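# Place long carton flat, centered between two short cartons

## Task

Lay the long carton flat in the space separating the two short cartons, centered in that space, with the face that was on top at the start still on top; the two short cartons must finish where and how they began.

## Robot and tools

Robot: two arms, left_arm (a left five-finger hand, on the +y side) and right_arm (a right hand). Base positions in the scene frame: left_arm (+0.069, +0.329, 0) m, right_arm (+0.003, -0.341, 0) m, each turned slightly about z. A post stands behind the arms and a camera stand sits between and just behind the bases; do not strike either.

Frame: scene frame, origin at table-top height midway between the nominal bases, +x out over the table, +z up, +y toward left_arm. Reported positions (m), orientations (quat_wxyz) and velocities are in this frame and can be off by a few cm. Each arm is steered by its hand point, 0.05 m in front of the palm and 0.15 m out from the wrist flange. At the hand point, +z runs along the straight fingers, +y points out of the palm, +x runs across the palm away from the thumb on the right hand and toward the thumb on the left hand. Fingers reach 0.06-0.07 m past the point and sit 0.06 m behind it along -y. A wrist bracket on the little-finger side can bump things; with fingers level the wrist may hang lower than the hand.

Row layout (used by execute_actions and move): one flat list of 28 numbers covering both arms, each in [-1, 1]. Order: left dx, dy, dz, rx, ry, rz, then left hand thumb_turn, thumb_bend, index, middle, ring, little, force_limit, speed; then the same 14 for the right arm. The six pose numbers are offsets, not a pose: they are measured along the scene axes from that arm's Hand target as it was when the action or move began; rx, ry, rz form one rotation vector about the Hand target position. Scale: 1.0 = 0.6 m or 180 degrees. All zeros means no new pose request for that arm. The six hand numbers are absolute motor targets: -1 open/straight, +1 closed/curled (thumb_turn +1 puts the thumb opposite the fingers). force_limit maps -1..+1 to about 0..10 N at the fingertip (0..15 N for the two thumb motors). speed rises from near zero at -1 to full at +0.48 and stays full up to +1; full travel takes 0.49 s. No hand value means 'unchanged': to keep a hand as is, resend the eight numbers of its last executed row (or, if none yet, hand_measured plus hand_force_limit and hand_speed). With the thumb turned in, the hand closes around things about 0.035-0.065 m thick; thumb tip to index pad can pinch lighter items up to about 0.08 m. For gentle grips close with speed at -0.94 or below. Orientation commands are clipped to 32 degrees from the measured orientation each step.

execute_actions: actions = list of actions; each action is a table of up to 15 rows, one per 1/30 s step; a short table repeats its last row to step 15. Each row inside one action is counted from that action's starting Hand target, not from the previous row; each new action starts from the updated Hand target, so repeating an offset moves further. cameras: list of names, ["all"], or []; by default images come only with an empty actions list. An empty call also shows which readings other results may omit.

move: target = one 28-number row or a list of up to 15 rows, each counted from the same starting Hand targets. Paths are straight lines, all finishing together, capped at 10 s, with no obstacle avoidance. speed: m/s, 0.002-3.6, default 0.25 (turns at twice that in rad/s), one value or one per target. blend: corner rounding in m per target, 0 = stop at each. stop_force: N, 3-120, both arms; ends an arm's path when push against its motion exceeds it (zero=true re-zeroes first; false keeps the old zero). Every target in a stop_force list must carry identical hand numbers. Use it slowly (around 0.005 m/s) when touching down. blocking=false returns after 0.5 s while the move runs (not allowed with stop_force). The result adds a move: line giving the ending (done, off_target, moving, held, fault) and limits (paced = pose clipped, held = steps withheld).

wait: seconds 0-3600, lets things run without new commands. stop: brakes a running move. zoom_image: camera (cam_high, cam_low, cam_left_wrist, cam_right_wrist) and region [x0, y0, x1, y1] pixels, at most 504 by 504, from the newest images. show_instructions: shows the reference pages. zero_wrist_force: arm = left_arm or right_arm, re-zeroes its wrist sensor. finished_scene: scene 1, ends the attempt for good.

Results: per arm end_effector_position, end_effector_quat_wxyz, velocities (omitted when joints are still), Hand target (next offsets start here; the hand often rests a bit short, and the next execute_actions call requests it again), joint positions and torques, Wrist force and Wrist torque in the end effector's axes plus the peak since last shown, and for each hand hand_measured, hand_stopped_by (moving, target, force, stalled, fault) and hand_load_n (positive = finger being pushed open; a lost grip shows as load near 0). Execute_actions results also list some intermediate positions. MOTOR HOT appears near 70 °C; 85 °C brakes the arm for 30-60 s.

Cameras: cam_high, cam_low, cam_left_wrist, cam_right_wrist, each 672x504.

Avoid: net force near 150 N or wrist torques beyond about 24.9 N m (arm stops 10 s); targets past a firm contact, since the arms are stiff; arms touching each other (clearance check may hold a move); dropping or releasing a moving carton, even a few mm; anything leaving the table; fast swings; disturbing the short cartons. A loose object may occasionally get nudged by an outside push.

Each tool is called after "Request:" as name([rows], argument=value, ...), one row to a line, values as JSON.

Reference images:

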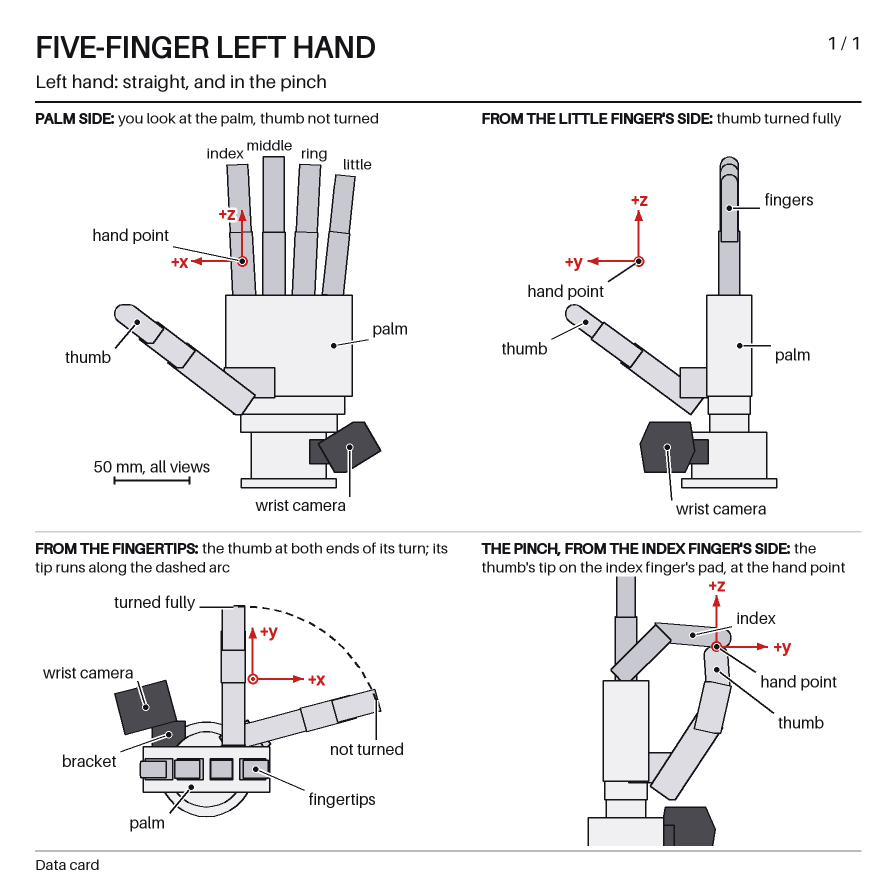

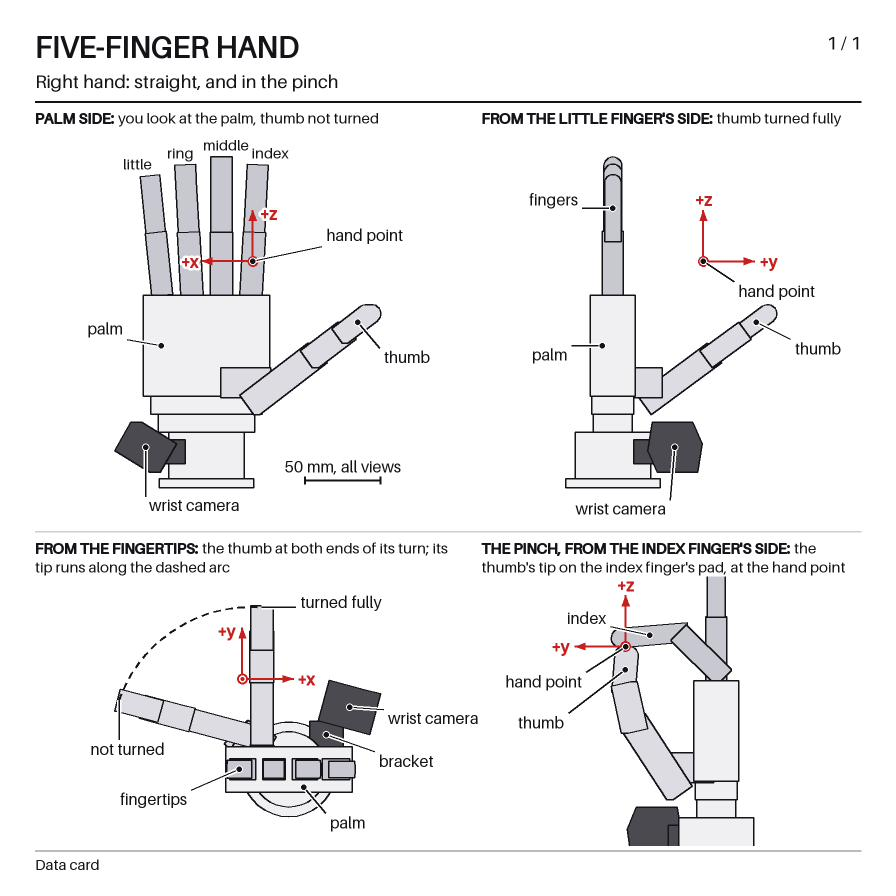

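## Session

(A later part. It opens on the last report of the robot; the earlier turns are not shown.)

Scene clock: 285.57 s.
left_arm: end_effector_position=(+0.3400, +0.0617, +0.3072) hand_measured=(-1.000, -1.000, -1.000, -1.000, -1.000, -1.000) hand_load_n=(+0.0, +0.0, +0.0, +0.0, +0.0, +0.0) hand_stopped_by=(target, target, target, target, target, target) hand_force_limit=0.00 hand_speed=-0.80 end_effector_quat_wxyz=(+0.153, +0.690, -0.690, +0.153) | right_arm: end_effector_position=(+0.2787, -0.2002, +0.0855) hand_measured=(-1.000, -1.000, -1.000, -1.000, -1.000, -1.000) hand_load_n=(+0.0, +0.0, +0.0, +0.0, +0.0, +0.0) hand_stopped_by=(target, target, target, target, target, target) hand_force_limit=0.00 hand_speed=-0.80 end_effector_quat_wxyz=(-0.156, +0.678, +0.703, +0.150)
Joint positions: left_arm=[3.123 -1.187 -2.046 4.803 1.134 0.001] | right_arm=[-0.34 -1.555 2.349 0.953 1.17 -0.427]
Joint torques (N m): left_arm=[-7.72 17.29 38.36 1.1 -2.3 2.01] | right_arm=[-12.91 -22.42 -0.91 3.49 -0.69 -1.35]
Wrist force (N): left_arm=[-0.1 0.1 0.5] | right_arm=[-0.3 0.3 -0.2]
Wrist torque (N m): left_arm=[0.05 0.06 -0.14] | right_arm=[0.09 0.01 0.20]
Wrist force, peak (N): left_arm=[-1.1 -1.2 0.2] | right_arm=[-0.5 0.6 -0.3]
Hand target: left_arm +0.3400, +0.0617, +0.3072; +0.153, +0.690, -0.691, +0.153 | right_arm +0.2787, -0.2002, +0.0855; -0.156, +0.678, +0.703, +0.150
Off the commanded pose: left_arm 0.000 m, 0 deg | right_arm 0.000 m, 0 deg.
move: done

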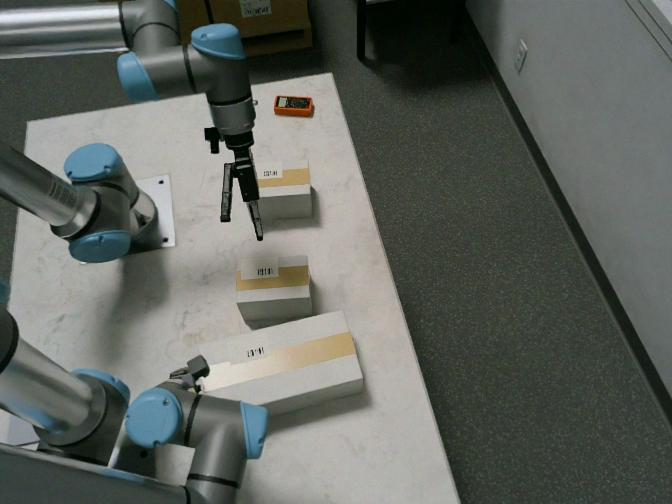

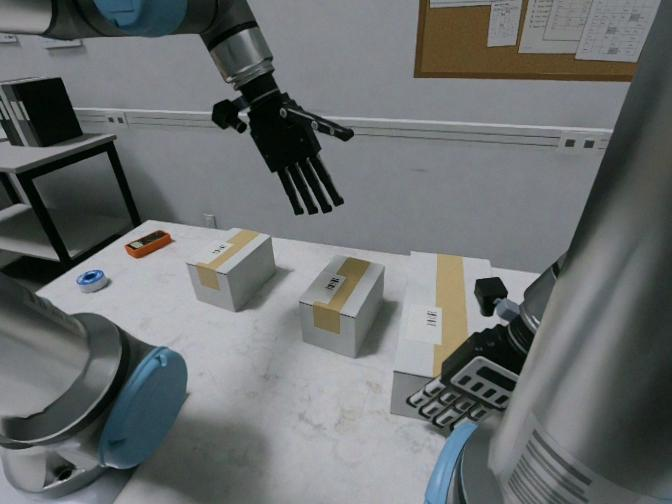

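Request:
move([
  [0.3333,-0.1028,-0.0787,0,0,0,-1,-1,-1,-1,-1,-1,0,-0.8,0,-0.001,0,0,0,0.0022,-1,-1,-1,-1,-1,-1,0,-0.8],
  [0.3417,-0.3028,-0.262,0,0,0.006,-1,-1,-1,-1,-1,-1,0,-0.8,0,-0.001,0,0,0,0.0022,-1,-1,-1,-1,-1,-1,0,-0.8],
  [0.2983,-0.3922,-0.2953,0,0,0.0122,-1,-1,-1,-1,-1,-1,0,-0.8,0,-0.001,0,0,0,0.0022,-1,-1,-1,-1,-1,-1,0,-0.8],
], speed=0.15, blend=0.02, cameras=["all"])

Scene clock: 294.77 s.
left_arm: end_effector_position=(+0.5190, -0.1736, +0.1300) hand_measured=(-1.000, -1.000, -1.000, -1.000, -1.000, -1.000) hand_load_n=(+0.0, +0.0, +0.0, +0.0, +0.5, +0.5) hand_stopped_by=(target, target, target, target, target, target) hand_force_limit=0.00 hand_speed=-0.80 end_effector_quat_wxyz=(+0.151, +0.703, -0.677, +0.156) | right_arm: end_effector_position=(+0.2787, -0.2008, +0.0855) hand_measured=(-1.000, -1.000, -1.000, -1.000, -1.000, -1.000) hand_load_n=(+0.0, +0.0, +0.0, +0.0, +0.0, +0.0) hand_stopped_by=(target, target, target, target, target, target) hand_force_limit=0.00 hand_speed=-0.80 end_effector_quat_wxyz=(-0.156, +0.675, +0.705, +0.150)
Joint positions: left_arm=[2.711 -2.027 -1.711 5.509 1.18 -0.489] | right_arm=[-0.344 -1.553 2.349 0.956 1.172 -0.439]
Joint torques (N m): left_arm=[-7.98 30.94 34.91 4.27 1.12 -1.65] | right_arm=[-14.22 -3.5 -25.9 3.65 2.11 -1.46]
Wrist force (N): left_arm=[-0.1 -0.3 0.2] | right_arm=[-0.1 0.2 -0.1]
Wrist torque (N m): left_arm=[-0.01 0.06 -0.01] | right_arm=[0.07 -0.01 0.20]
Wrist force, peak (N): left_arm=[-0.3 1.0 0.1] | right_arm=[-0.3 0.7 -0.5]
Hand target: left_arm +0.5189, -0.1737, +0.1300; +0.151, +0.703, -0.677, +0.156 | right_arm +0.2787, -0.2008, +0.0855; -0.156, +0.675, +0.705, +0.150
Off the commanded pose: left_arm 0.000 m, 0 deg | right_arm 0.000 m, 0 deg.
move: done
cam_left_wrist: T_world_to_cam=[[0.96996, -0.19857, 0.14056, -0.56017], [-0.22218, -0.48765, 0.84429, -0.08867], [-0.09911, -0.85015, -0.51712, 0.08475]] pos_world=[0.53204, -0.08242, 0.19743]
cam_right_wrist: T_world_to_cam=[[0.94478, 0.31775, 0.08017, -0.20575], [0.30999, -0.94589, 0.09589, -0.27625], [0.1063, -0.06574, -0.99216, 0.1558]] pos_world=[0.26347, -0.18568, 0.19756]

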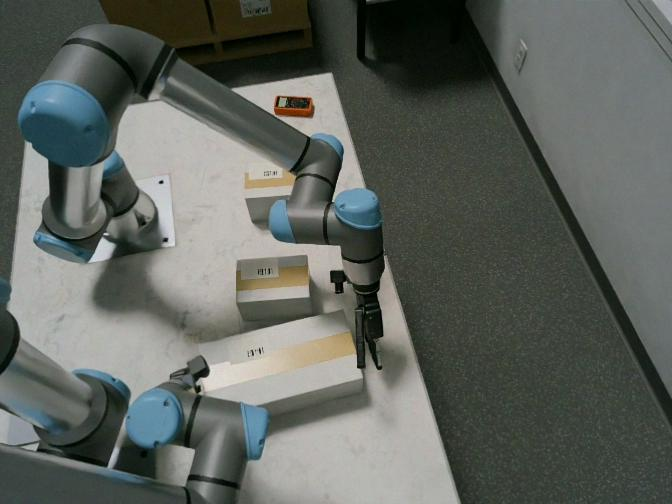

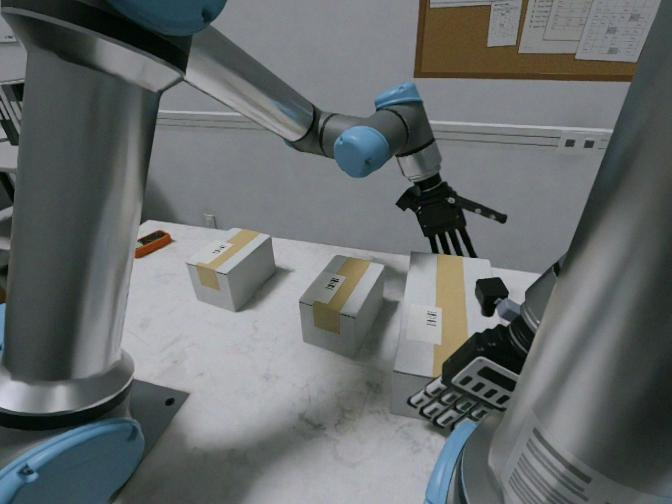

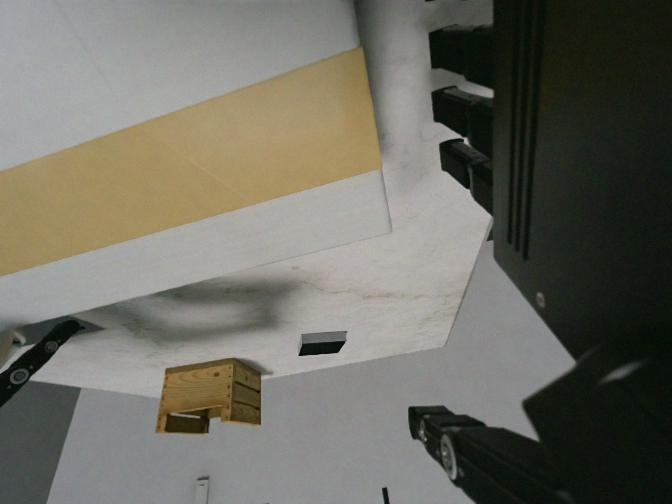

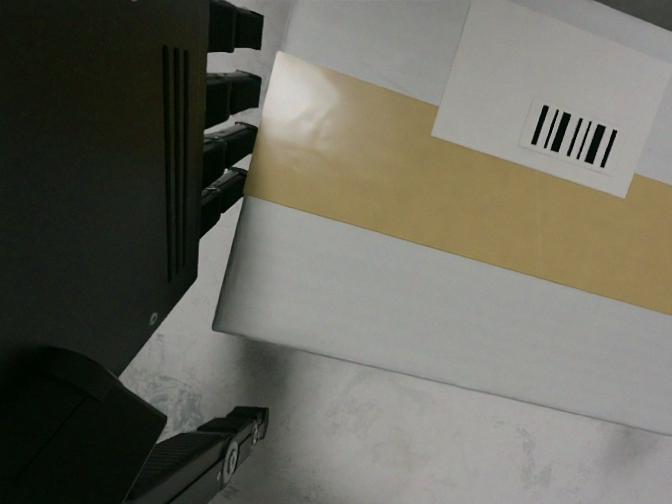

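Request:
zero_wrist_force(arm="left_arm")

Request:
zero_wrist_force(arm="right_arm")

Request:
move(target=[-0.0475,-0.0018,0,0,0,0,-1,-1,-1,-1,-1,-1,0,-0.8,0.0125,0.0005,0,0,0,0,-1,-1,-1,-1,-1,-1,0,-0.8], speed=0.02, stop_force=5)

Request:
move(target=[-0.03,-0.0011,0,0,0,0,-1,-1,-1,-1,-1,-1,0,-0.8,0,0,0,0,0,0,-1,-1,-1,-1,-1,-1,0,-0.8], speed=0.006, stop_force=4)

Request:
move(target=[0,0,0,0,0,0,-1,-1,-1,-1,-1,-1,0,-0.8,0.03,0.0011,0,0,0,0,-1,-1,-1,-1,-1,-1,0,-0.8], speed=0.006, stop_force=6, cameras=["cam_high","cam_low"])

Wrist force sensor zeroed.

Wrist force sensor zeroed.

Scene clock: 298.97 s.
left_arm: end_effector_position=(+0.4904, -0.1747, +0.1300) hand_measured=(-1.000, -1.000, -1.000, -1.000, -1.000, -1.000) hand_load_n=(+0.0, +0.0, +0.0, +0.0, +0.0, +0.0) hand_stopped_by=(target, target, target, target, target, target) hand_force_limit=0.00 hand_speed=-0.80 end_effector_quat_wxyz=(+0.151, +0.703, -0.677, +0.156) | right_arm: end_effector_position=(+0.2862, -0.2005, +0.0855) hand_measured=(-1.000, -1.000, -1.000, -1.000, -1.000, -1.000) hand_load_n=(+0.0, +0.0, +0.0, +0.0, +0.0, +0.0) hand_stopped_by=(target, target, target, target, target, target) hand_force_limit=0.00 hand_speed=-0.80 end_effector_quat_wxyz=(-0.156, +0.675, +0.705, +0.150)
Joint positions: left_arm=[2.689 -1.984 -1.781 5.544 1.184 -0.512] | right_arm=[-0.329 -1.534 2.326 0.953 1.169 -0.422]
Joint torques (N m): left_arm=[-7.31 45.97 7.26 4.44 1.14 -1.79] | right_arm=[11.91 -3.79 -24.98 1.24 -2.49 1.87]
Wrist force (N, zeroed by zero_wrist_force): left_arm=[-0.1 0.0 -0.1] | right_arm=[-0.2 0.2 0.0]
Wrist torque (N m, zeroed by zero_wrist_force): left_arm=[0.02 -0.02 -0.02] | right_arm=[0.04 0.03 -0.22]
Wrist force, peak (N, zeroed by zero_wrist_force): left_arm=[-0.1 -0.4 0.0] | right_arm=[-0.3 0.3 -0.3]
Hand target: left_arm +0.4904, -0.1747, +0.1300; +0.151, +0.703, -0.677, +0.156 | right_arm +0.2862, -0.2005, +0.0855; -0.156, +0.675, +0.705, +0.150
Off the commanded pose: left_arm 0.000 m, 0 deg | right_arm 0.000 m, 0 deg.
move: done

Scene clock: 300.60 s.
left_arm: end_effector_position=(+0.4873, -0.1749, +0.1300) hand_measured=(-1.000, -1.000, -1.000, -1.000, -1.000, -1.000) hand_load_n=(+0.0, +0.0, +0.0, +0.0, +0.0, +0.0) hand_stopped_by=(target, target, target, target, target, target) hand_force_limit=0.00 hand_speed=-0.80 end_effector_quat_wxyz=(+0.151, +0.703, -0.677, +0.156) | right_arm: end_effector_position=(+0.2862, -0.2005, +0.0855) hand_measured=(-1.000, -1.000, -1.000, -1.000, -1.000, -1.000) hand_load_n=(+0.0, +0.0, +0.0, +0.0, +0.0, +0.0) hand_stopped_by=(target, target, target, target, target, target) hand_force_limit=0.00 hand_speed=-0.80 end_effector_quat_wxyz=(-0.156, +0.675, +0.705, +0.150)
Joint positions: left_arm=[2.687 -1.98 -1.788 5.547 1.184 -0.514] | right_arm=[-0.329 -1.534 2.326 0.953 1.169 -0.422]
Joint torques (N m): left_arm=[6.07 28.12 33.94 1.45 -2.12 1.53] | right_arm=[13.17 -3.95 -25.2 1.35 -2.36 1.84]
Wrist force (N, zeroed by zero_wrist_force): left_arm=[0.1 0.5 -0.1] | right_arm=[-0.2 0.1 0.1]
Wrist torque (N m, zeroed by zero_wrist_force): left_arm=[0.15 -0.07 -0.02] | right_arm=[0.00 0.03 -0.22]
Wrist force, peak (N, zeroed by zero_wrist_force): left_arm=[0.4 -4.5 0.7] | right_arm=[-0.4 0.2 -0.1]
Hand target: left_arm +0.4873, -0.1749, +0.1300; +0.151, +0.703, -0.677, +0.156 (not the last commanded pose) | right_arm +0.2862, -0.2005, +0.0855; -0.156, +0.675, +0.705, +0.150
Off the commanded pose: left_arm 0.015 m, 0 deg | right_arm 0.000 m, 0 deg.
move: contact (left_arm)

Scene clock: 302.87 s.
left_arm: end_effector_position=(+0.4873, -0.1749, +0.1300) hand_measured=(-1.000, -1.000, -1.000, -1.000, -1.000, -1.000) hand_load_n=(+0.0, +0.0, +0.0, +0.0, +0.0, +0.0) hand_stopped_by=(target, target, target, target, target, target) hand_force_limit=0.00 hand_speed=-0.80 end_effector_quat_wxyz=(+0.151, +0.703, -0.677, +0.156) | right_arm: end_effector_position=(+0.2935, -0.2003, +0.0855) hand_measured=(-1.000, -1.000, -1.000, -1.000, -1.000, -1.000) hand_load_n=(+0.0, +0.0, +0.0, +0.0, +0.0, +0.0) hand_stopped_by=(target, target, target, target, target, target) hand_force_limit=0.00 hand_speed=-0.80 end_effector_quat_wxyz=(-0.156, +0.675, +0.705, +0.150)
Joint positions: left_arm=[2.687 -1.98 -1.788 5.547 1.184 -0.514] | right_arm=[-0.316 -1.516 2.305 0.95 1.167 -0.408]
Joint torques (N m): left_arm=[6.43 28.73 27.92 1.69 -1.91 1.63] | right_arm=[-13.78 -23.55 -0.17 3.07 0.2 -1.45]
Wrist force (N, zeroed by zero_wrist_force): left_arm=[0.5 -3.8 -0.1] | right_arm=[0.0 0.3 0.0]
Wrist torque (N m, zeroed by zero_wrist_force): left_arm=[-0.16 -0.08 0.15] | right_arm=[0.06 0.00 -0.13]
Wrist force, peak (N, zeroed by zero_wrist_force): left_arm=[0.1 -4.3 0.7] | right_arm=[-0.2 -7.5 -0.4]
Hand target: left_arm +0.4873, -0.1749, +0.1300; +0.151, +0.703, -0.677, +0.156 | right_arm +0.2935, -0.2003, +0.0855; -0.156, +0.675, +0.705, +0.150 (not the last commanded pose)
Off the commanded pose: left_arm 0.000 m, 0 deg | right_arm 0.011 m, 0 deg.
move: contact (right_arm)

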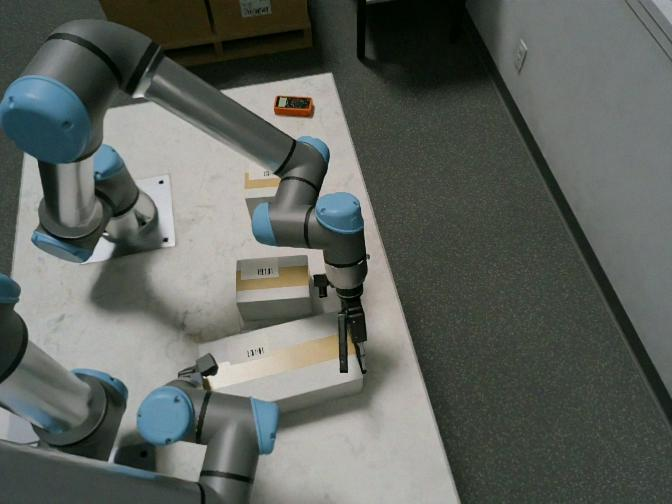

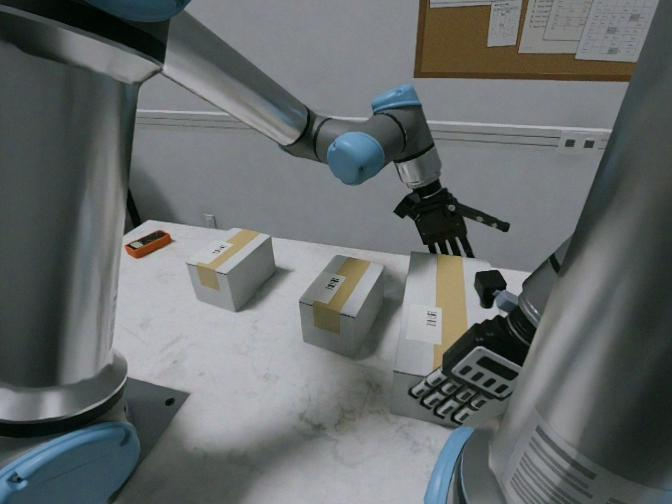

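Request:
move(target=[0,0,0,0,0,0,-1,-1,-1,-1,-1,-1,0,-0.8,0.005,0.0002,0,0,0,0,-1,-1,-1,-1,-1,-1,0,-0.8], speed=0.002, stop_force=20)

Scene clock: 305.07 s.
left_arm: end_effector_position=(+0.4874, -0.1748, +0.1300) hand_measured=(-1.000, -1.000, -1.000, -1.000, -1.000, -1.000) hand_load_n=(+0.0, +0.0, +0.0, +0.0, +0.5, +0.0) hand_stopped_by=(target, target, target, target, target, target) hand_force_limit=0.00 hand_speed=-0.80 end_effector_quat_wxyz=(+0.151, +0.703, -0.677, +0.156) | right_arm: end_effector_position=(+0.2943, -0.2002, +0.0855) hand_measured=(-1.000, -1.000, -1.000, -1.000, -1.000, -1.000) hand_load_n=(+0.0, +0.0, +0.0, +0.0, +0.5, +0.5) hand_stopped_by=(target, target, target, target, target, target) hand_force_limit=0.00 hand_speed=-0.80 end_effector_quat_wxyz=(-0.156, +0.675, +0.705, +0.149)
Joint positions: left_arm=[2.687 -1.98 -1.788 5.547 1.184 -0.514] | right_arm=[-0.314 -1.514 2.302 0.95 1.167 -0.406]
Joint torques (N m): left_arm=[-7.73 29.66 15.57 0.98 -1.77 1.44] | right_arm=[-11.87 -25.92 -7.38 1.08 -2.01 -1.03]
Wrist force (N, zeroed by zero_wrist_force): left_arm=[-2.3 -18.8 2.6] | right_arm=[-3.9 -18.1 4.2]
Wrist torque (N m, zeroed by zero_wrist_force): left_arm=[-0.77 0.17 0.72] | right_arm=[-0.69 -0.01 -1.10]
Wrist force, peak (N, zeroed by zero_wrist_force): left_arm=[-2.3 -18.9 2.5] | right_arm=[-3.2 -20.4 4.1]
Hand target: left_arm +0.4873, -0.1749, +0.1300; +0.151, +0.703, -0.677, +0.156 | right_arm +0.2943, -0.2002, +0.0855; -0.156, +0.675, +0.705, +0.149 (not the last commanded pose)
Off the commanded pose: left_arm 0.000 m, 0 deg | right_arm 0.002 m, 0 deg.
move: contact (right_arm)

Request:
move(target=[0,0,0,0,0,0,-1,-1,-1,-1,-1,-1,0,-0.8,0.0006,0,0,0,0,0,-1,-1,-1,-1,-1,-1,0,-0.8], speed=0.002)

Request:
move(target=[0,0,0.01667,0,0,0,-1,-1,-1,-1,-1,-1,0,-0.8,0,0,0.01667,0,0,0,-1,-1,-1,-1,-1,-1,0,-0.8], speed=0.015)

Scene clock: 307.20 s.
left_arm: end_effector_position=(+0.4873, -0.1749, +0.1300) hand_measured=(-1.000, -1.000, -1.000, -1.000, -1.000, -1.000) hand_load_n=(+0.0, +0.0, +0.0, +0.0, +0.0, +0.0) hand_stopped_by=(target, target, target, target, target, target) hand_force_limit=0.00 hand_speed=-0.80 end_effector_quat_wxyz=(+0.150, +0.703, -0.677, +0.156) | right_arm: end_effector_position=(+0.2946, -0.2003, +0.0855) hand_measured=(-1.000, -1.000, -1.000, -1.000, -1.000, -1.000) hand_load_n=(+0.5, +0.0, +0.0, +0.0, +0.0, +0.0) hand_stopped_by=(target, target, target, target, target, target) hand_force_limit=0.00 hand_speed=-0.80 end_effector_quat_wxyz=(-0.156, +0.675, +0.705, +0.149)
Joint positions: left_arm=[2.687 -1.98 -1.788 5.547 1.184 -0.514] | right_arm=[-0.314 -1.513 2.302 0.95 1.167 -0.406]
Joint torques (N m): left_arm=[-13 30.68 3.81 -0.22 -2.3 1.48] | right_arm=[10.25 -6.49 -36.19 -1.04 -3.13 1.93]
Wrist force (N, zeroed by zero_wrist_force): left_arm=[-3.1 -23.9 2.3] | right_arm=[-3.8 -25.4 4.3]
Wrist torque (N m, zeroed by zero_wrist_force): left_arm=[-0.90 0.20 0.92] | right_arm=[-0.98 -0.04 -1.33]
Wrist force, peak (N, zeroed by zero_wrist_force): left_arm=[-3.4 -23.9 3.2] | right_arm=[-3.8 -25.4 4.3]
Hand target: left_arm +0.4873, -0.1749, +0.1300; +0.151, +0.703, -0.677, +0.156 | right_arm +0.2946, -0.2002, +0.0855; -0.156, +0.675, +0.705, +0.149
Off the commanded pose: left_arm 0.000 m, 0 deg | right_arm 0.000 m, 0 deg.
move: done

Scene clock: 308.23 s.
left_arm: end_effector_position=(+0.4873, -0.1749, +0.1399) hand_measured=(-1.000, -1.000, -1.000, -1.000, -1.000, -1.000) hand_load_n=(+0.0, +0.0, +0.0, +0.0, +0.5, +0.5) hand_stopped_by=(target, target, target, target, target, target) hand_force_limit=0.00 hand_speed=-0.80 end_effector_quat_wxyz=(+0.151, +0.703, -0.677, +0.156) | right_arm: end_effector_position=(+0.2946, -0.2002, +0.0954) hand_measured=(-1.000, -1.000, -1.000, -1.000, -1.000, -1.000) hand_load_n=(+0.0, +0.0, +0.0, +0.0, +0.0, +0.0) hand_stopped_by=(target, target, target, target, target, target) hand_force_limit=0.00 hand_speed=-0.80 end_effector_quat_wxyz=(-0.156, +0.675, +0.705, +0.149)
Joint positions: left_arm=[2.687 -1.966 -1.778 5.524 1.184 -0.514] | right_arm=[-0.313 -1.535 2.289 0.984 1.166 -0.406]
Joint torques (N m): left_arm=[-13.36 48.95 29.16 -1.75 -5.76 0.03] | right_arm=[5.45 -26.86 -36.57 1.15 -4.87 1.03]
Wrist force (N, zeroed by zero_wrist_force): left_arm=[-4.7 -24.0 6.3] | right_arm=[-5.0 -23.8 7.6]
Wrist torque (N m, zeroed by zero_wrist_force): left_arm=[-0.90 0.35 0.87] | right_arm=[-0.99 -0.12 -1.35]
Wrist force, peak (N, zeroed by zero_wrist_force): left_arm=[-5.0 -28.0 6.1] | right_arm=[-4.8 -28.0 7.5]
Hand target: left_arm +0.4873, -0.1749, +0.1400; +0.151, +0.703, -0.677, +0.156 | right_arm +0.2946, -0.2002, +0.0955; -0.156, +0.675, +0.705, +0.149
Off the commanded pose: left_arm 0.000 m, 0 deg | right_arm 0.000 m, 0 deg.
move: done

Request:
move(target=[0,0,0.1783,0,0,0,-1,-1,-1,-1,-1,-1,0,-0.8,0,0,0.1783,0,0,0,-1,-1,-1,-1,-1,-1,0,-0.8], speed=0.04, cameras=["cam_high","cam_low"])

Scene clock: 312.47 s.
left_arm: end_effector_position=(+0.4873, -0.1749, +0.2469) hand_measured=(-1.000, -1.000, -1.000, -1.000, -1.000, -1.000) hand_load_n=(+0.0, +0.0, +0.0, +0.0, +0.0, +0.5) hand_stopped_by=(target, target, target, target, target, target) hand_force_limit=0.00 hand_speed=-0.80 end_effector_quat_wxyz=(+0.151, +0.703, -0.677, +0.156) | right_arm: end_effector_position=(+0.2946, -0.2002, +0.2024) hand_measured=(-1.000, -1.000, -1.000, -1.000, -1.000, -1.000) hand_load_n=(+0.0, +0.0, -0.5, +0.0, +0.0, +0.0) hand_stopped_by=(target, target, target, target, target, target) hand_force_limit=0.00 hand_speed=-0.80 end_effector_quat_wxyz=(-0.156, +0.675, +0.705, +0.149)
Joint positions: left_arm=[2.687 -1.85 -1.633 5.263 1.184 -0.515] | right_arm=[-0.313 -1.707 2.122 1.324 1.166 -0.406]
Joint torques (N m): left_arm=[-11.84 48.4 33.86 -1.58 -4.87 0.38] | right_arm=[-17.36 -21.37 -37.33 1.17 -2.38 -1.38]
Wrist force (N, zeroed by zero_wrist_force): left_arm=[-4.3 -23.6 5.6] | right_arm=[-4.6 -24.1 6.8]
Wrist torque (N m, zeroed by zero_wrist_force): left_arm=[-0.84 0.30 0.88] | right_arm=[-1.01 -0.16 -1.23]
Wrist force, peak (N, zeroed by zero_wrist_force): left_arm=[-4.9 -25.6 6.3] | right_arm=[-4.7 -25.6 6.7]
Hand target: left_arm +0.4873, -0.1749, +0.2470; +0.151, +0.703, -0.677, +0.156 | right_arm +0.2946, -0.2002, +0.2025; -0.156, +0.675, +0.705, +0.149
Off the commanded pose: left_arm 0.000 m, 0 deg | right_arm 0.000 m, 0 deg.
move: done

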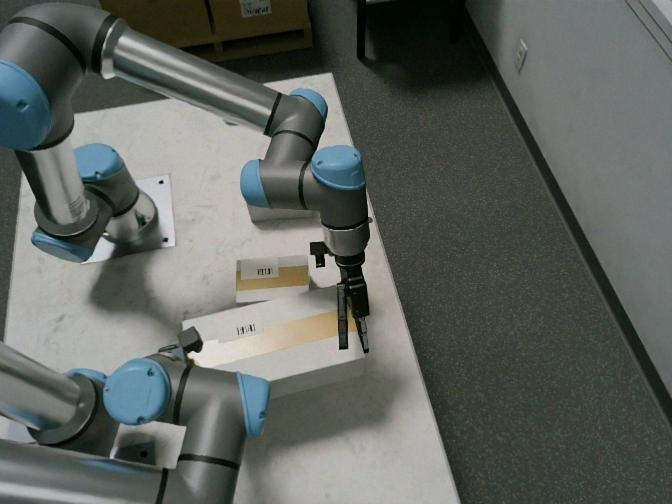

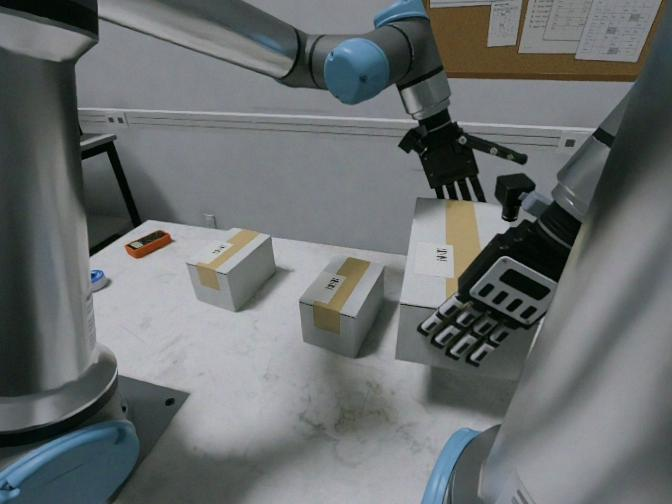

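Request:
move(target=[0.01472,0.12317,0,0,0,-0.01417,-1,-1,-1,-1,-1,-1,0,-0.8,0.01315,0.1375,0,0,0,-0.01417,-1,-1,-1,-1,-1,-1,0,-0.8], speed=0.05)

Scene clock: 318.30 s.
left_arm: end_effector_position=(+0.4962, -0.1010, +0.2470) hand_measured=(-1.000, -1.000, -1.000, -1.000, -1.000, -1.000) hand_load_n=(+0.0, +0.0, +0.0, +0.0, +0.5, +0.0) hand_stopped_by=(target, target, target, target, target, target) hand_force_limit=0.00 hand_speed=-0.80 end_effector_quat_wxyz=(+0.154, +0.688, -0.693, +0.152) | right_arm: end_effector_position=(+0.3025, -0.1178, +0.2025) hand_measured=(-1.000, -1.000, -1.000, -1.000, -1.000, -1.000) hand_load_n=(+0.0, +0.0, +0.0, +0.0, +0.5, +0.0) hand_stopped_by=(target, target, target, target, target, target) hand_force_limit=0.00 hand_speed=-0.80 end_effector_quat_wxyz=(-0.153, +0.691, +0.690, +0.153)
Joint positions: left_arm=[2.813 -1.777 -1.707 5.193 1.155 -0.332] | right_arm=[0.067 -1.616 1.988 1.175 1.135 0.059]
Joint torques (N m): left_arm=[2.02 45.18 8.69 -0.98 -4.46 1.53] | right_arm=[10.75 -7.19 -38.06 -1.6 1.27 1.57]
Wrist force (N, zeroed by zero_wrist_force): left_arm=[-4.3 -16.6 6.6] | right_arm=[-4.3 -17.1 7.4]
Wrist torque (N m, zeroed by zero_wrist_force): left_arm=[-0.70 0.30 0.43] | right_arm=[-0.90 -0.22 -1.01]
Wrist force, peak (N, zeroed by zero_wrist_force): left_arm=[-4.7 -24.1 6.0] | right_arm=[-4.9 -24.2 7.4]
Hand target: left_arm +0.4962, -0.1010, +0.2470; +0.154, +0.688, -0.693, +0.152 | right_arm +0.3025, -0.1177, +0.2025; -0.153, +0.691, +0.690, +0.153
Off the commanded pose: left_arm 0.000 m, 0 deg | right_arm 0.000 m, 0 deg.
move: done

Request:
move([
  [0,0,0,0,0,0,-1,-1,-1,-1,-1,-1,0,-0.8,0.0007,0,0,0,0,0,-1,-1,-1,-1,-1,-1,0,-0.8],
  [0.00721,0.06163,0,0,0,-0.00708,-1,-1,-1,-1,-1,-1,0,-0.8,0.00761,0.06883,0,0,0,-0.00708,-1,-1,-1,-1,-1,-1,0,-0.8],
], speed=[0.004, 0.05])

Scene clock: 321.23 s.
left_arm: end_effector_position=(+0.5005, -0.0640, +0.2470) hand_measured=(-1.000, -1.000, -1.000, -1.000, -1.000, -1.000) hand_load_n=(+0.0, +0.0, +0.0, +0.0, +0.5, +0.0) hand_stopped_by=(target, target, target, target, target, target) hand_force_limit=0.00 hand_speed=-0.80 end_effector_quat_wxyz=(+0.156, +0.680, -0.700, +0.151) | right_arm: end_effector_position=(+0.3071, -0.0765, +0.2025) hand_measured=(-1.000, -1.000, -1.000, -1.000, -1.000, -1.000) hand_load_n=(+0.0, +0.0, +0.0, +0.0, +0.0, +0.0) hand_stopped_by=(target, target, target, target, target, target) hand_force_limit=0.00 hand_speed=-0.80 end_effector_quat_wxyz=(-0.151, +0.699, +0.682, +0.155)
Joint positions: left_arm=[2.879 -1.747 -1.733 5.149 1.145 -0.236] | right_arm=[0.227 -1.554 1.904 1.113 1.147 0.259]
Joint torques (N m): left_arm=[-0.46 44.1 6.02 -3.13 -4.93 1.28] | right_arm=[5.72 -10.1 -40.63 -3.58 2.21 1.79]
Wrist force (N, zeroed by zero_wrist_force): left_arm=[-5.4 -26.9 6.2] | right_arm=[-5.8 -26.4 6.7]
Wrist torque (N m, zeroed by zero_wrist_force): left_arm=[-1.04 0.28 0.90] | right_arm=[-1.11 -0.10 -1.33]
Wrist force, peak (N, zeroed by zero_wrist_force): left_arm=[-5.4 -26.9 6.2] | right_arm=[-5.2 -26.8 6.4]
Hand target: left_arm +0.5005, -0.0640, +0.2470; +0.156, +0.680, -0.700, +0.151 | right_arm +0.3071, -0.0765, +0.2025; -0.151, +0.699, +0.682, +0.155
Off the commanded pose: left_arm 0.000 m, 0 deg | right_arm 0.000 m, 0 deg.
move: done

Request:
move(target=[0.0072,0.06163,0,0,0,-0.00708,-1,-1,-1,-1,-1,-1,0,-0.8,0.00657,0.06882,0,0,0,-0.00708,-1,-1,-1,-1,-1,-1,0,-0.8], speed=0.05)

Scene clock: 323.93 s.
left_arm: end_effector_position=(+0.5048, -0.0270, +0.2470) hand_measured=(-1.000, -1.000, -1.000, -1.000, -1.000, -1.000) hand_load_n=(+0.0, +0.0, +0.0, +0.0, +0.5, +0.0) hand_stopped_by=(target, target, target, target, target, target) hand_force_limit=0.00 hand_speed=-0.80 end_effector_quat_wxyz=(+0.157, +0.672, -0.708, +0.149) | right_arm: end_effector_position=(+0.3110, -0.0352, +0.2025) hand_measured=(-1.000, -1.000, -1.000, -1.000, -1.000, -1.000) hand_load_n=(+0.0, +0.0, +0.0, +0.0, +0.0, +0.0) hand_stopped_by=(target, target, target, target, target, target) hand_force_limit=0.00 hand_speed=-0.80 end_effector_quat_wxyz=(-0.150, +0.706, +0.674, +0.156)
Joint positions: left_arm=[2.946 -1.722 -1.751 5.102 1.138 -0.138] | right_arm=[0.365 -1.487 1.814 1.066 1.17 0.432]
Joint torques (N m): left_arm=[1.42 42.81 6.88 -2.19 -3.98 1.49] | right_arm=[5.97 -13.34 -40.58 -2.58 2.78 2.19]
Wrist force (N, zeroed by zero_wrist_force): left_arm=[-4.4 -20.0 6.8] | right_arm=[-5.1 -20.4 7.8]
Wrist torque (N m, zeroed by zero_wrist_force): left_arm=[-0.77 0.23 0.62] | right_arm=[-1.00 -0.14 -1.13]
Wrist force, peak (N, zeroed by zero_wrist_force): left_arm=[-5.5 -27.4 6.1] | right_arm=[-5.7 -27.2 6.9]
Hand target: left_arm +0.5048, -0.0270, +0.2470; +0.157, +0.672, -0.708, +0.149 | right_arm +0.3110, -0.0352, +0.2025; -0.150, +0.706, +0.674, +0.156
Off the commanded pose: left_arm 0.000 m, 0 deg | right_arm 0.000 m, 0 deg.
move: done

Request:
move(target=[0.00703,0.06167,0,0,0,-0.00708,-1,-1,-1,-1,-1,-1,0,-0.8,0.00742,0.06888,0,0,0,-0.00708,-1,-1,-1,-1,-1,-1,0,-0.8], speed=0.05)

Scene clock: 326.20 s.
left_arm: end_effector_position=(+0.5090, +0.0100, +0.2470) hand_measured=(-1.000, -1.000, -1.000, -1.000, -1.000, -1.000) hand_load_n=(+0.0, +0.0, +0.0, +0.0, +0.5, +0.5) hand_stopped_by=(target, target, target, target, target, target) hand_force_limit=0.00 hand_speed=-0.80 end_effector_quat_wxyz=(-0.159, -0.664, +0.715, -0.147) | right_arm: end_effector_position=(+0.3155, +0.0061, +0.2025) hand_measured=(-1.000, -1.000, -1.000, -1.000, -1.000, -1.000) hand_load_n=(+0.0, +0.0, +0.0, +0.0, +0.0, +0.5) hand_stopped_by=(target, target, target, target, target, target) hand_force_limit=0.00 hand_speed=-0.80 end_effector_quat_wxyz=(-0.148, +0.714, +0.666, +0.158)
Joint positions: left_arm=[3.014 -1.703 -1.763 5.052 1.134 -0.038] | right_arm=[0.482 -1.413 1.716 1.035 1.199 0.579]
Joint torques (N m): left_arm=[1.3 42.27 5.16 -3.74 -3.73 1.35] | right_arm=[5.33 -18.88 -40.76 -3.53 3.91 2.25]
Wrist force (N, zeroed by zero_wrist_force): left_arm=[-5.3 -26.3 5.8] | right_arm=[-5.8 -26.4 6.8]
Wrist torque (N m, zeroed by zero_wrist_force): left_arm=[-1.03 0.31 0.86] | right_arm=[-1.24 -0.07 -1.34]
Wrist force, peak (N, zeroed by zero_wrist_force): left_arm=[-5.3 -26.3 5.8] | right_arm=[-5.8 -26.4 6.8]
Hand target: left_arm +0.5090, +0.0100, +0.2470; +0.159, +0.664, -0.715, +0.147 | right_arm +0.3155, +0.0062, +0.2025; -0.148, +0.714, +0.666, +0.158
Off the commanded pose: left_arm 0.000 m, 0 deg | right_arm 0.000 m, 0 deg.
move: done

Request:
move(target=[0.00703,0.06167,0,0,0,-0.00708,-1,-1,-1,-1,-1,-1,0,-0.8,0.0069,0.06888,0,0,0,-0.00708,-1,-1,-1,-1,-1,-1,0,-0.8], speed=0.05)

Scene clock: 328.37 s.
left_arm: end_effector_position=(+0.5132, +0.0470, +0.2470) hand_measured=(-1.000, -1.000, -1.000, -1.000, -1.000, -1.000) hand_load_n=(+0.0, +0.0, +0.0, +0.0, +0.0, +0.0) hand_stopped_by=(target, target, target, target, target, target) hand_force_limit=0.00 hand_speed=-0.80 end_effector_quat_wxyz=(-0.161, -0.656, +0.723, -0.145) | right_arm: end_effector_position=(+0.3196, +0.0474, +0.2025) hand_measured=(-1.000, -1.000, -1.000, -1.000, -1.000, -1.000) hand_load_n=(+0.0, +0.0, +0.0, +0.0, +0.0, +0.0) hand_stopped_by=(target, target, target, target, target, target) hand_force_limit=0.00 hand_speed=-0.80 end_effector_quat_wxyz=(-0.146, +0.721, +0.658, +0.160)
Joint positions: left_arm=[3.083 -1.689 -1.767 5.001 1.135 0.061] | right_arm=[0.581 -1.336 1.61 1.019 1.229 0.705]
Joint torques (N m): left_arm=[2.89 41.4 6.68 -3.42 0.15 1.47] | right_arm=[5.06 -22.68 -38.15 -3 4.47 2.16]
Wrist force (N, zeroed by zero_wrist_force): left_arm=[-5.3 -22.9 5.6] | right_arm=[-4.8 -23.0 6.8]
Wrist torque (N m, zeroed by zero_wrist_force): left_arm=[-0.82 0.30 0.70] | right_arm=[-1.03 -0.23 -1.15]
Wrist force, peak (N, zeroed by zero_wrist_force): left_arm=[-5.6 -26.9 6.3] | right_arm=[-6.1 -27.0 6.5]
Hand target: left_arm +0.5132, +0.0470, +0.2470; -0.161, -0.656, +0.723, -0.145 | right_arm +0.3196, +0.0475, +0.2025; -0.146, +0.721, +0.658, +0.160
Off the commanded pose: left_arm 0.000 m, 0 deg | right_arm 0.000 m, 0 deg.
move: done

Request:
move(target=[0.0069,0.06173,0,0,0,-0.00708,-1,-1,-1,-1,-1,-1,0,-0.8,0.00732,0.06892,0,0,0,-0.00708,-1,-1,-1,-1,-1,-1,0,-0.8], speed=0.05)

Request:
move(target=[0.0069,0.06173,0,0,0,-0.00708,-1,-1,-1,-1,-1,-1,0,-0.8,0.00715,0.06892,0,0,0,-0.00708,-1,-1,-1,-1,-1,-1,0,-0.8], speed=0.05, cameras=["all"])

Scene clock: 331.43 s.
left_arm: end_effector_position=(+0.5174, +0.0840, +0.2470) hand_measured=(-1.000, -1.000, -1.000, -1.000, -1.000, -1.000) hand_load_n=(+0.0, +0.0, +0.0, +0.0, +0.5, +0.5) hand_stopped_by=(target, target, target, target, target, target) hand_force_limit=0.00 hand_speed=-0.80 end_effector_quat_wxyz=(-0.162, -0.648, +0.730, -0.144) | right_arm: end_effector_position=(+0.3240, +0.0888, +0.2025) hand_measured=(-1.000, -1.000, -1.000, -1.000, -1.000, -1.000) hand_load_n=(+0.0, +0.0, +0.0, +0.0, +0.5, +0.5) hand_stopped_by=(target, target, target, target, target, target) hand_force_limit=0.00 hand_speed=-0.80 end_effector_quat_wxyz=(-0.144, +0.728, +0.650, +0.161)
Joint positions: left_arm=[3.15 -1.681 -1.765 4.949 1.139 0.161] | right_arm=[0.665 -1.253 1.494 1.019 1.26 0.812]
Joint torques (N m): left_arm=[3.3 41.07 31.99 -4.14 0.71 1.31] | right_arm=[1.88 -24.88 -41.62 -1.18 5.16 1.46]
Wrist force (N, zeroed by zero_wrist_force): left_arm=[-5.8 -26.7 6.1] | right_arm=[-5.6 -26.6 7.4]
Wrist torque (N m, zeroed by zero_wrist_force): left_arm=[-1.05 0.30 0.85] | right_arm=[-1.27 -0.18 -1.29]
Wrist force, peak (N, zeroed by zero_wrist_force): left_arm=[-5.8 -26.7 6.1] | right_arm=[-5.6 -26.6 7.4]
Hand target: left_arm +0.5174, +0.0840, +0.2470; -0.162, -0.648, +0.730, -0.144 | right_arm +0.3240, +0.0888, +0.2025; -0.144, +0.728, +0.650, +0.161
Off the commanded pose: left_arm 0.000 m, 0 deg | right_arm 0.000 m, 0 deg.
move: done

Scene clock: 332.73 s.
left_arm: end_effector_position=(+0.5215, +0.1210, +0.2470) hand_measured=(-1.000, -1.000, -1.000, -1.000, -1.000, -1.000) hand_load_n=(+0.0, +0.0, +0.0, +0.0, +0.5, +0.5) hand_stopped_by=(target, target, target, target, target, target) hand_force_limit=0.00 hand_speed=-0.80 end_effector_quat_wxyz=(-0.164, -0.640, +0.737, -0.142) | right_arm: end_effector_position=(+0.3283, +0.1302, +0.2025) hand_measured=(-1.000, -1.000, -1.000, -1.000, -1.000, -1.000) hand_load_n=(+0.0, +0.0, +0.0, +0.5, +0.5, +0.0) hand_stopped_by=(target, target, target, target, target, target) hand_force_limit=0.00 hand_speed=-0.80 end_effector_quat_wxyz=(-0.142, +0.735, +0.642, +0.163)
Joint positions: left_arm=[3.217 -1.679 -1.756 4.898 1.147 0.258] | right_arm=[0.737 -1.166 1.366 1.032 1.29 0.905]
Joint torques (N m): left_arm=[5 23.31 32.62 -3.97 1.28 1.39] | right_arm=[2.79 -30.32 -40.56 -0.69 5.38 2.06]
Wrist force (N, zeroed by zero_wrist_force): left_arm=[-5.1 -24.4 5.8] | right_arm=[-5.0 -24.5 6.9]
Wrist torque (N m, zeroed by zero_wrist_force): left_arm=[-0.92 0.23 0.80] | right_arm=[-1.15 -0.20 -1.19]
Wrist force, peak (N, zeroed by zero_wrist_force): left_arm=[-5.0 -26.8 6.0] | right_arm=[-6.1 -26.9 7.1]
Hand target: left_arm +0.5215, +0.1211, +0.2470; -0.164, -0.640, +0.737, -0.142 | right_arm +0.3283, +0.1302, +0.2025; -0.142, +0.735, +0.642, +0.163
Off the commanded pose: left_arm 0.000 m, 0 deg | right_arm 0.000 m, 0 deg.
move: done
cam_left_wrist: T_world_to_cam=[[0.91946, -0.36716, 0.14066, -0.47396], [-0.30511, -0.44064, 0.84424, -0.00564], [-0.24799, -0.81916, -0.51718, 0.46985]] pos_world=[0.55058, 0.20838, 0.31443]
cam_right_wrist: T_world_to_cam=[[0.9861, 0.14557, 0.08009, -0.35823], [0.13774, -0.98581, 0.0959, 0.072], [0.09291, -0.08354, -0.99216, 0.29509]] pos_world=[0.31591, 0.14778, 0.31456]

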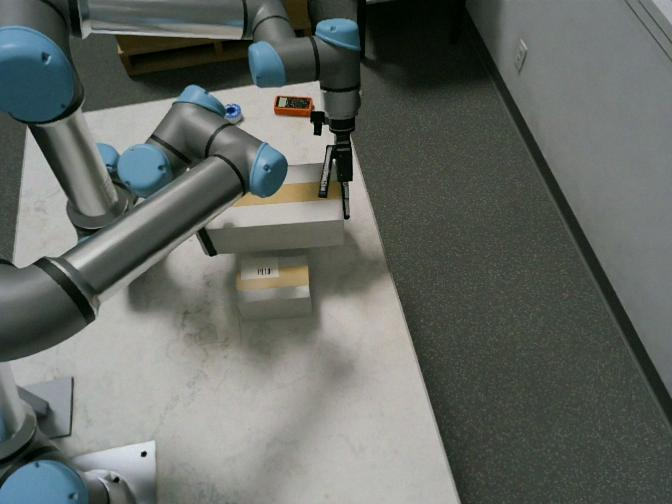

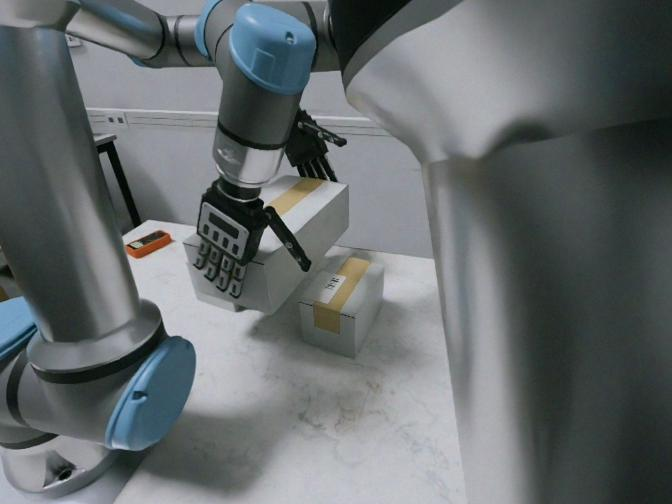

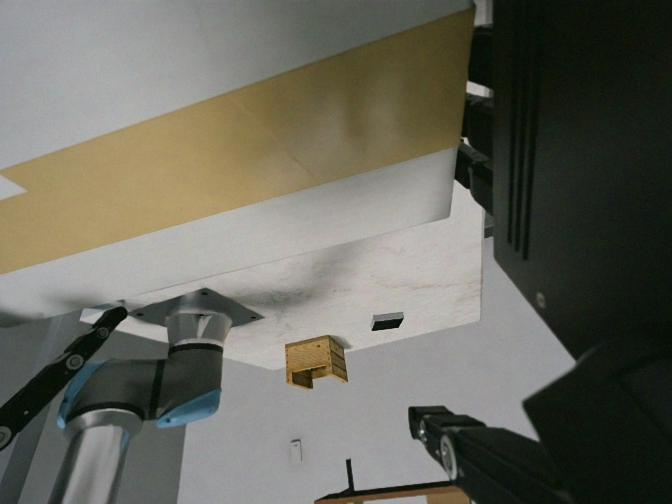

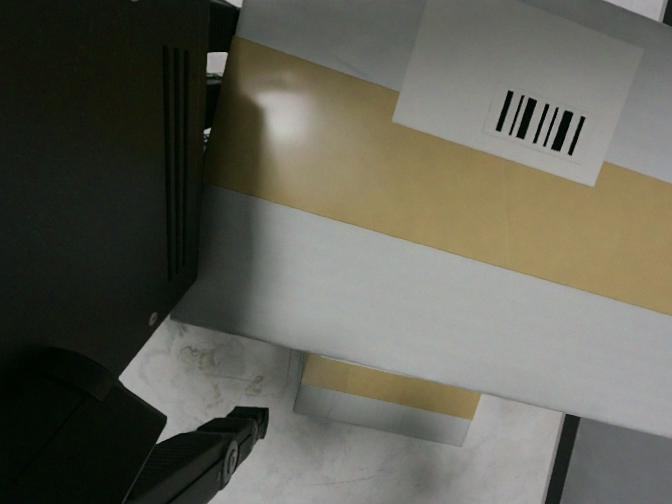

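Request:
zoom_image(camera="cam_right_wrist", region=[160, 280, 420, 470])

Request:
zoom_image(camera="cam_right_wrist", region=[400, 330, 672, 504])

Request:
zoom_image(camera="cam_high", region=[190, 150, 370, 330])

Request:
zoom_image(camera="cam_low", region=[170, 160, 400, 360])

Scaled by 1.938.

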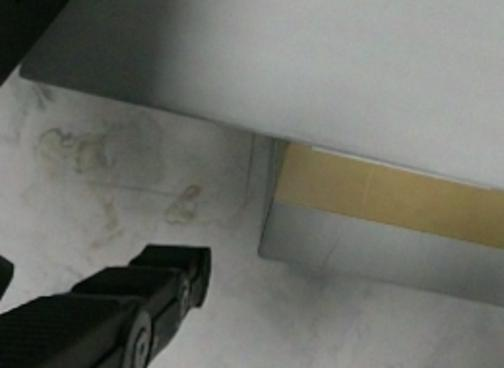

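Scaled by 1.853.

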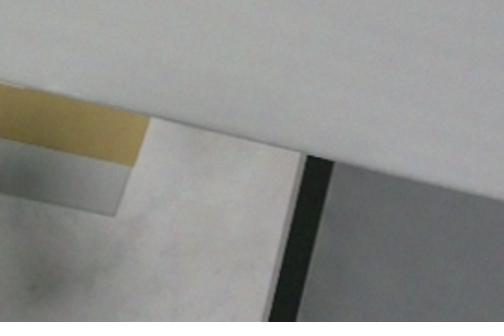

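Scaled by 2.800.

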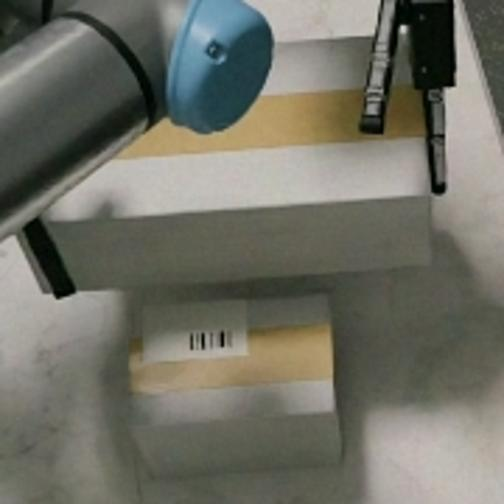

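Scaled by 2.191.

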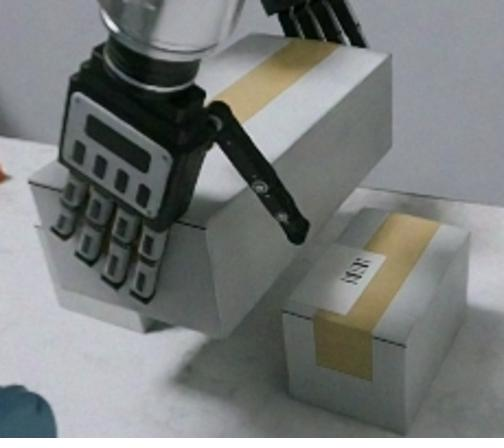

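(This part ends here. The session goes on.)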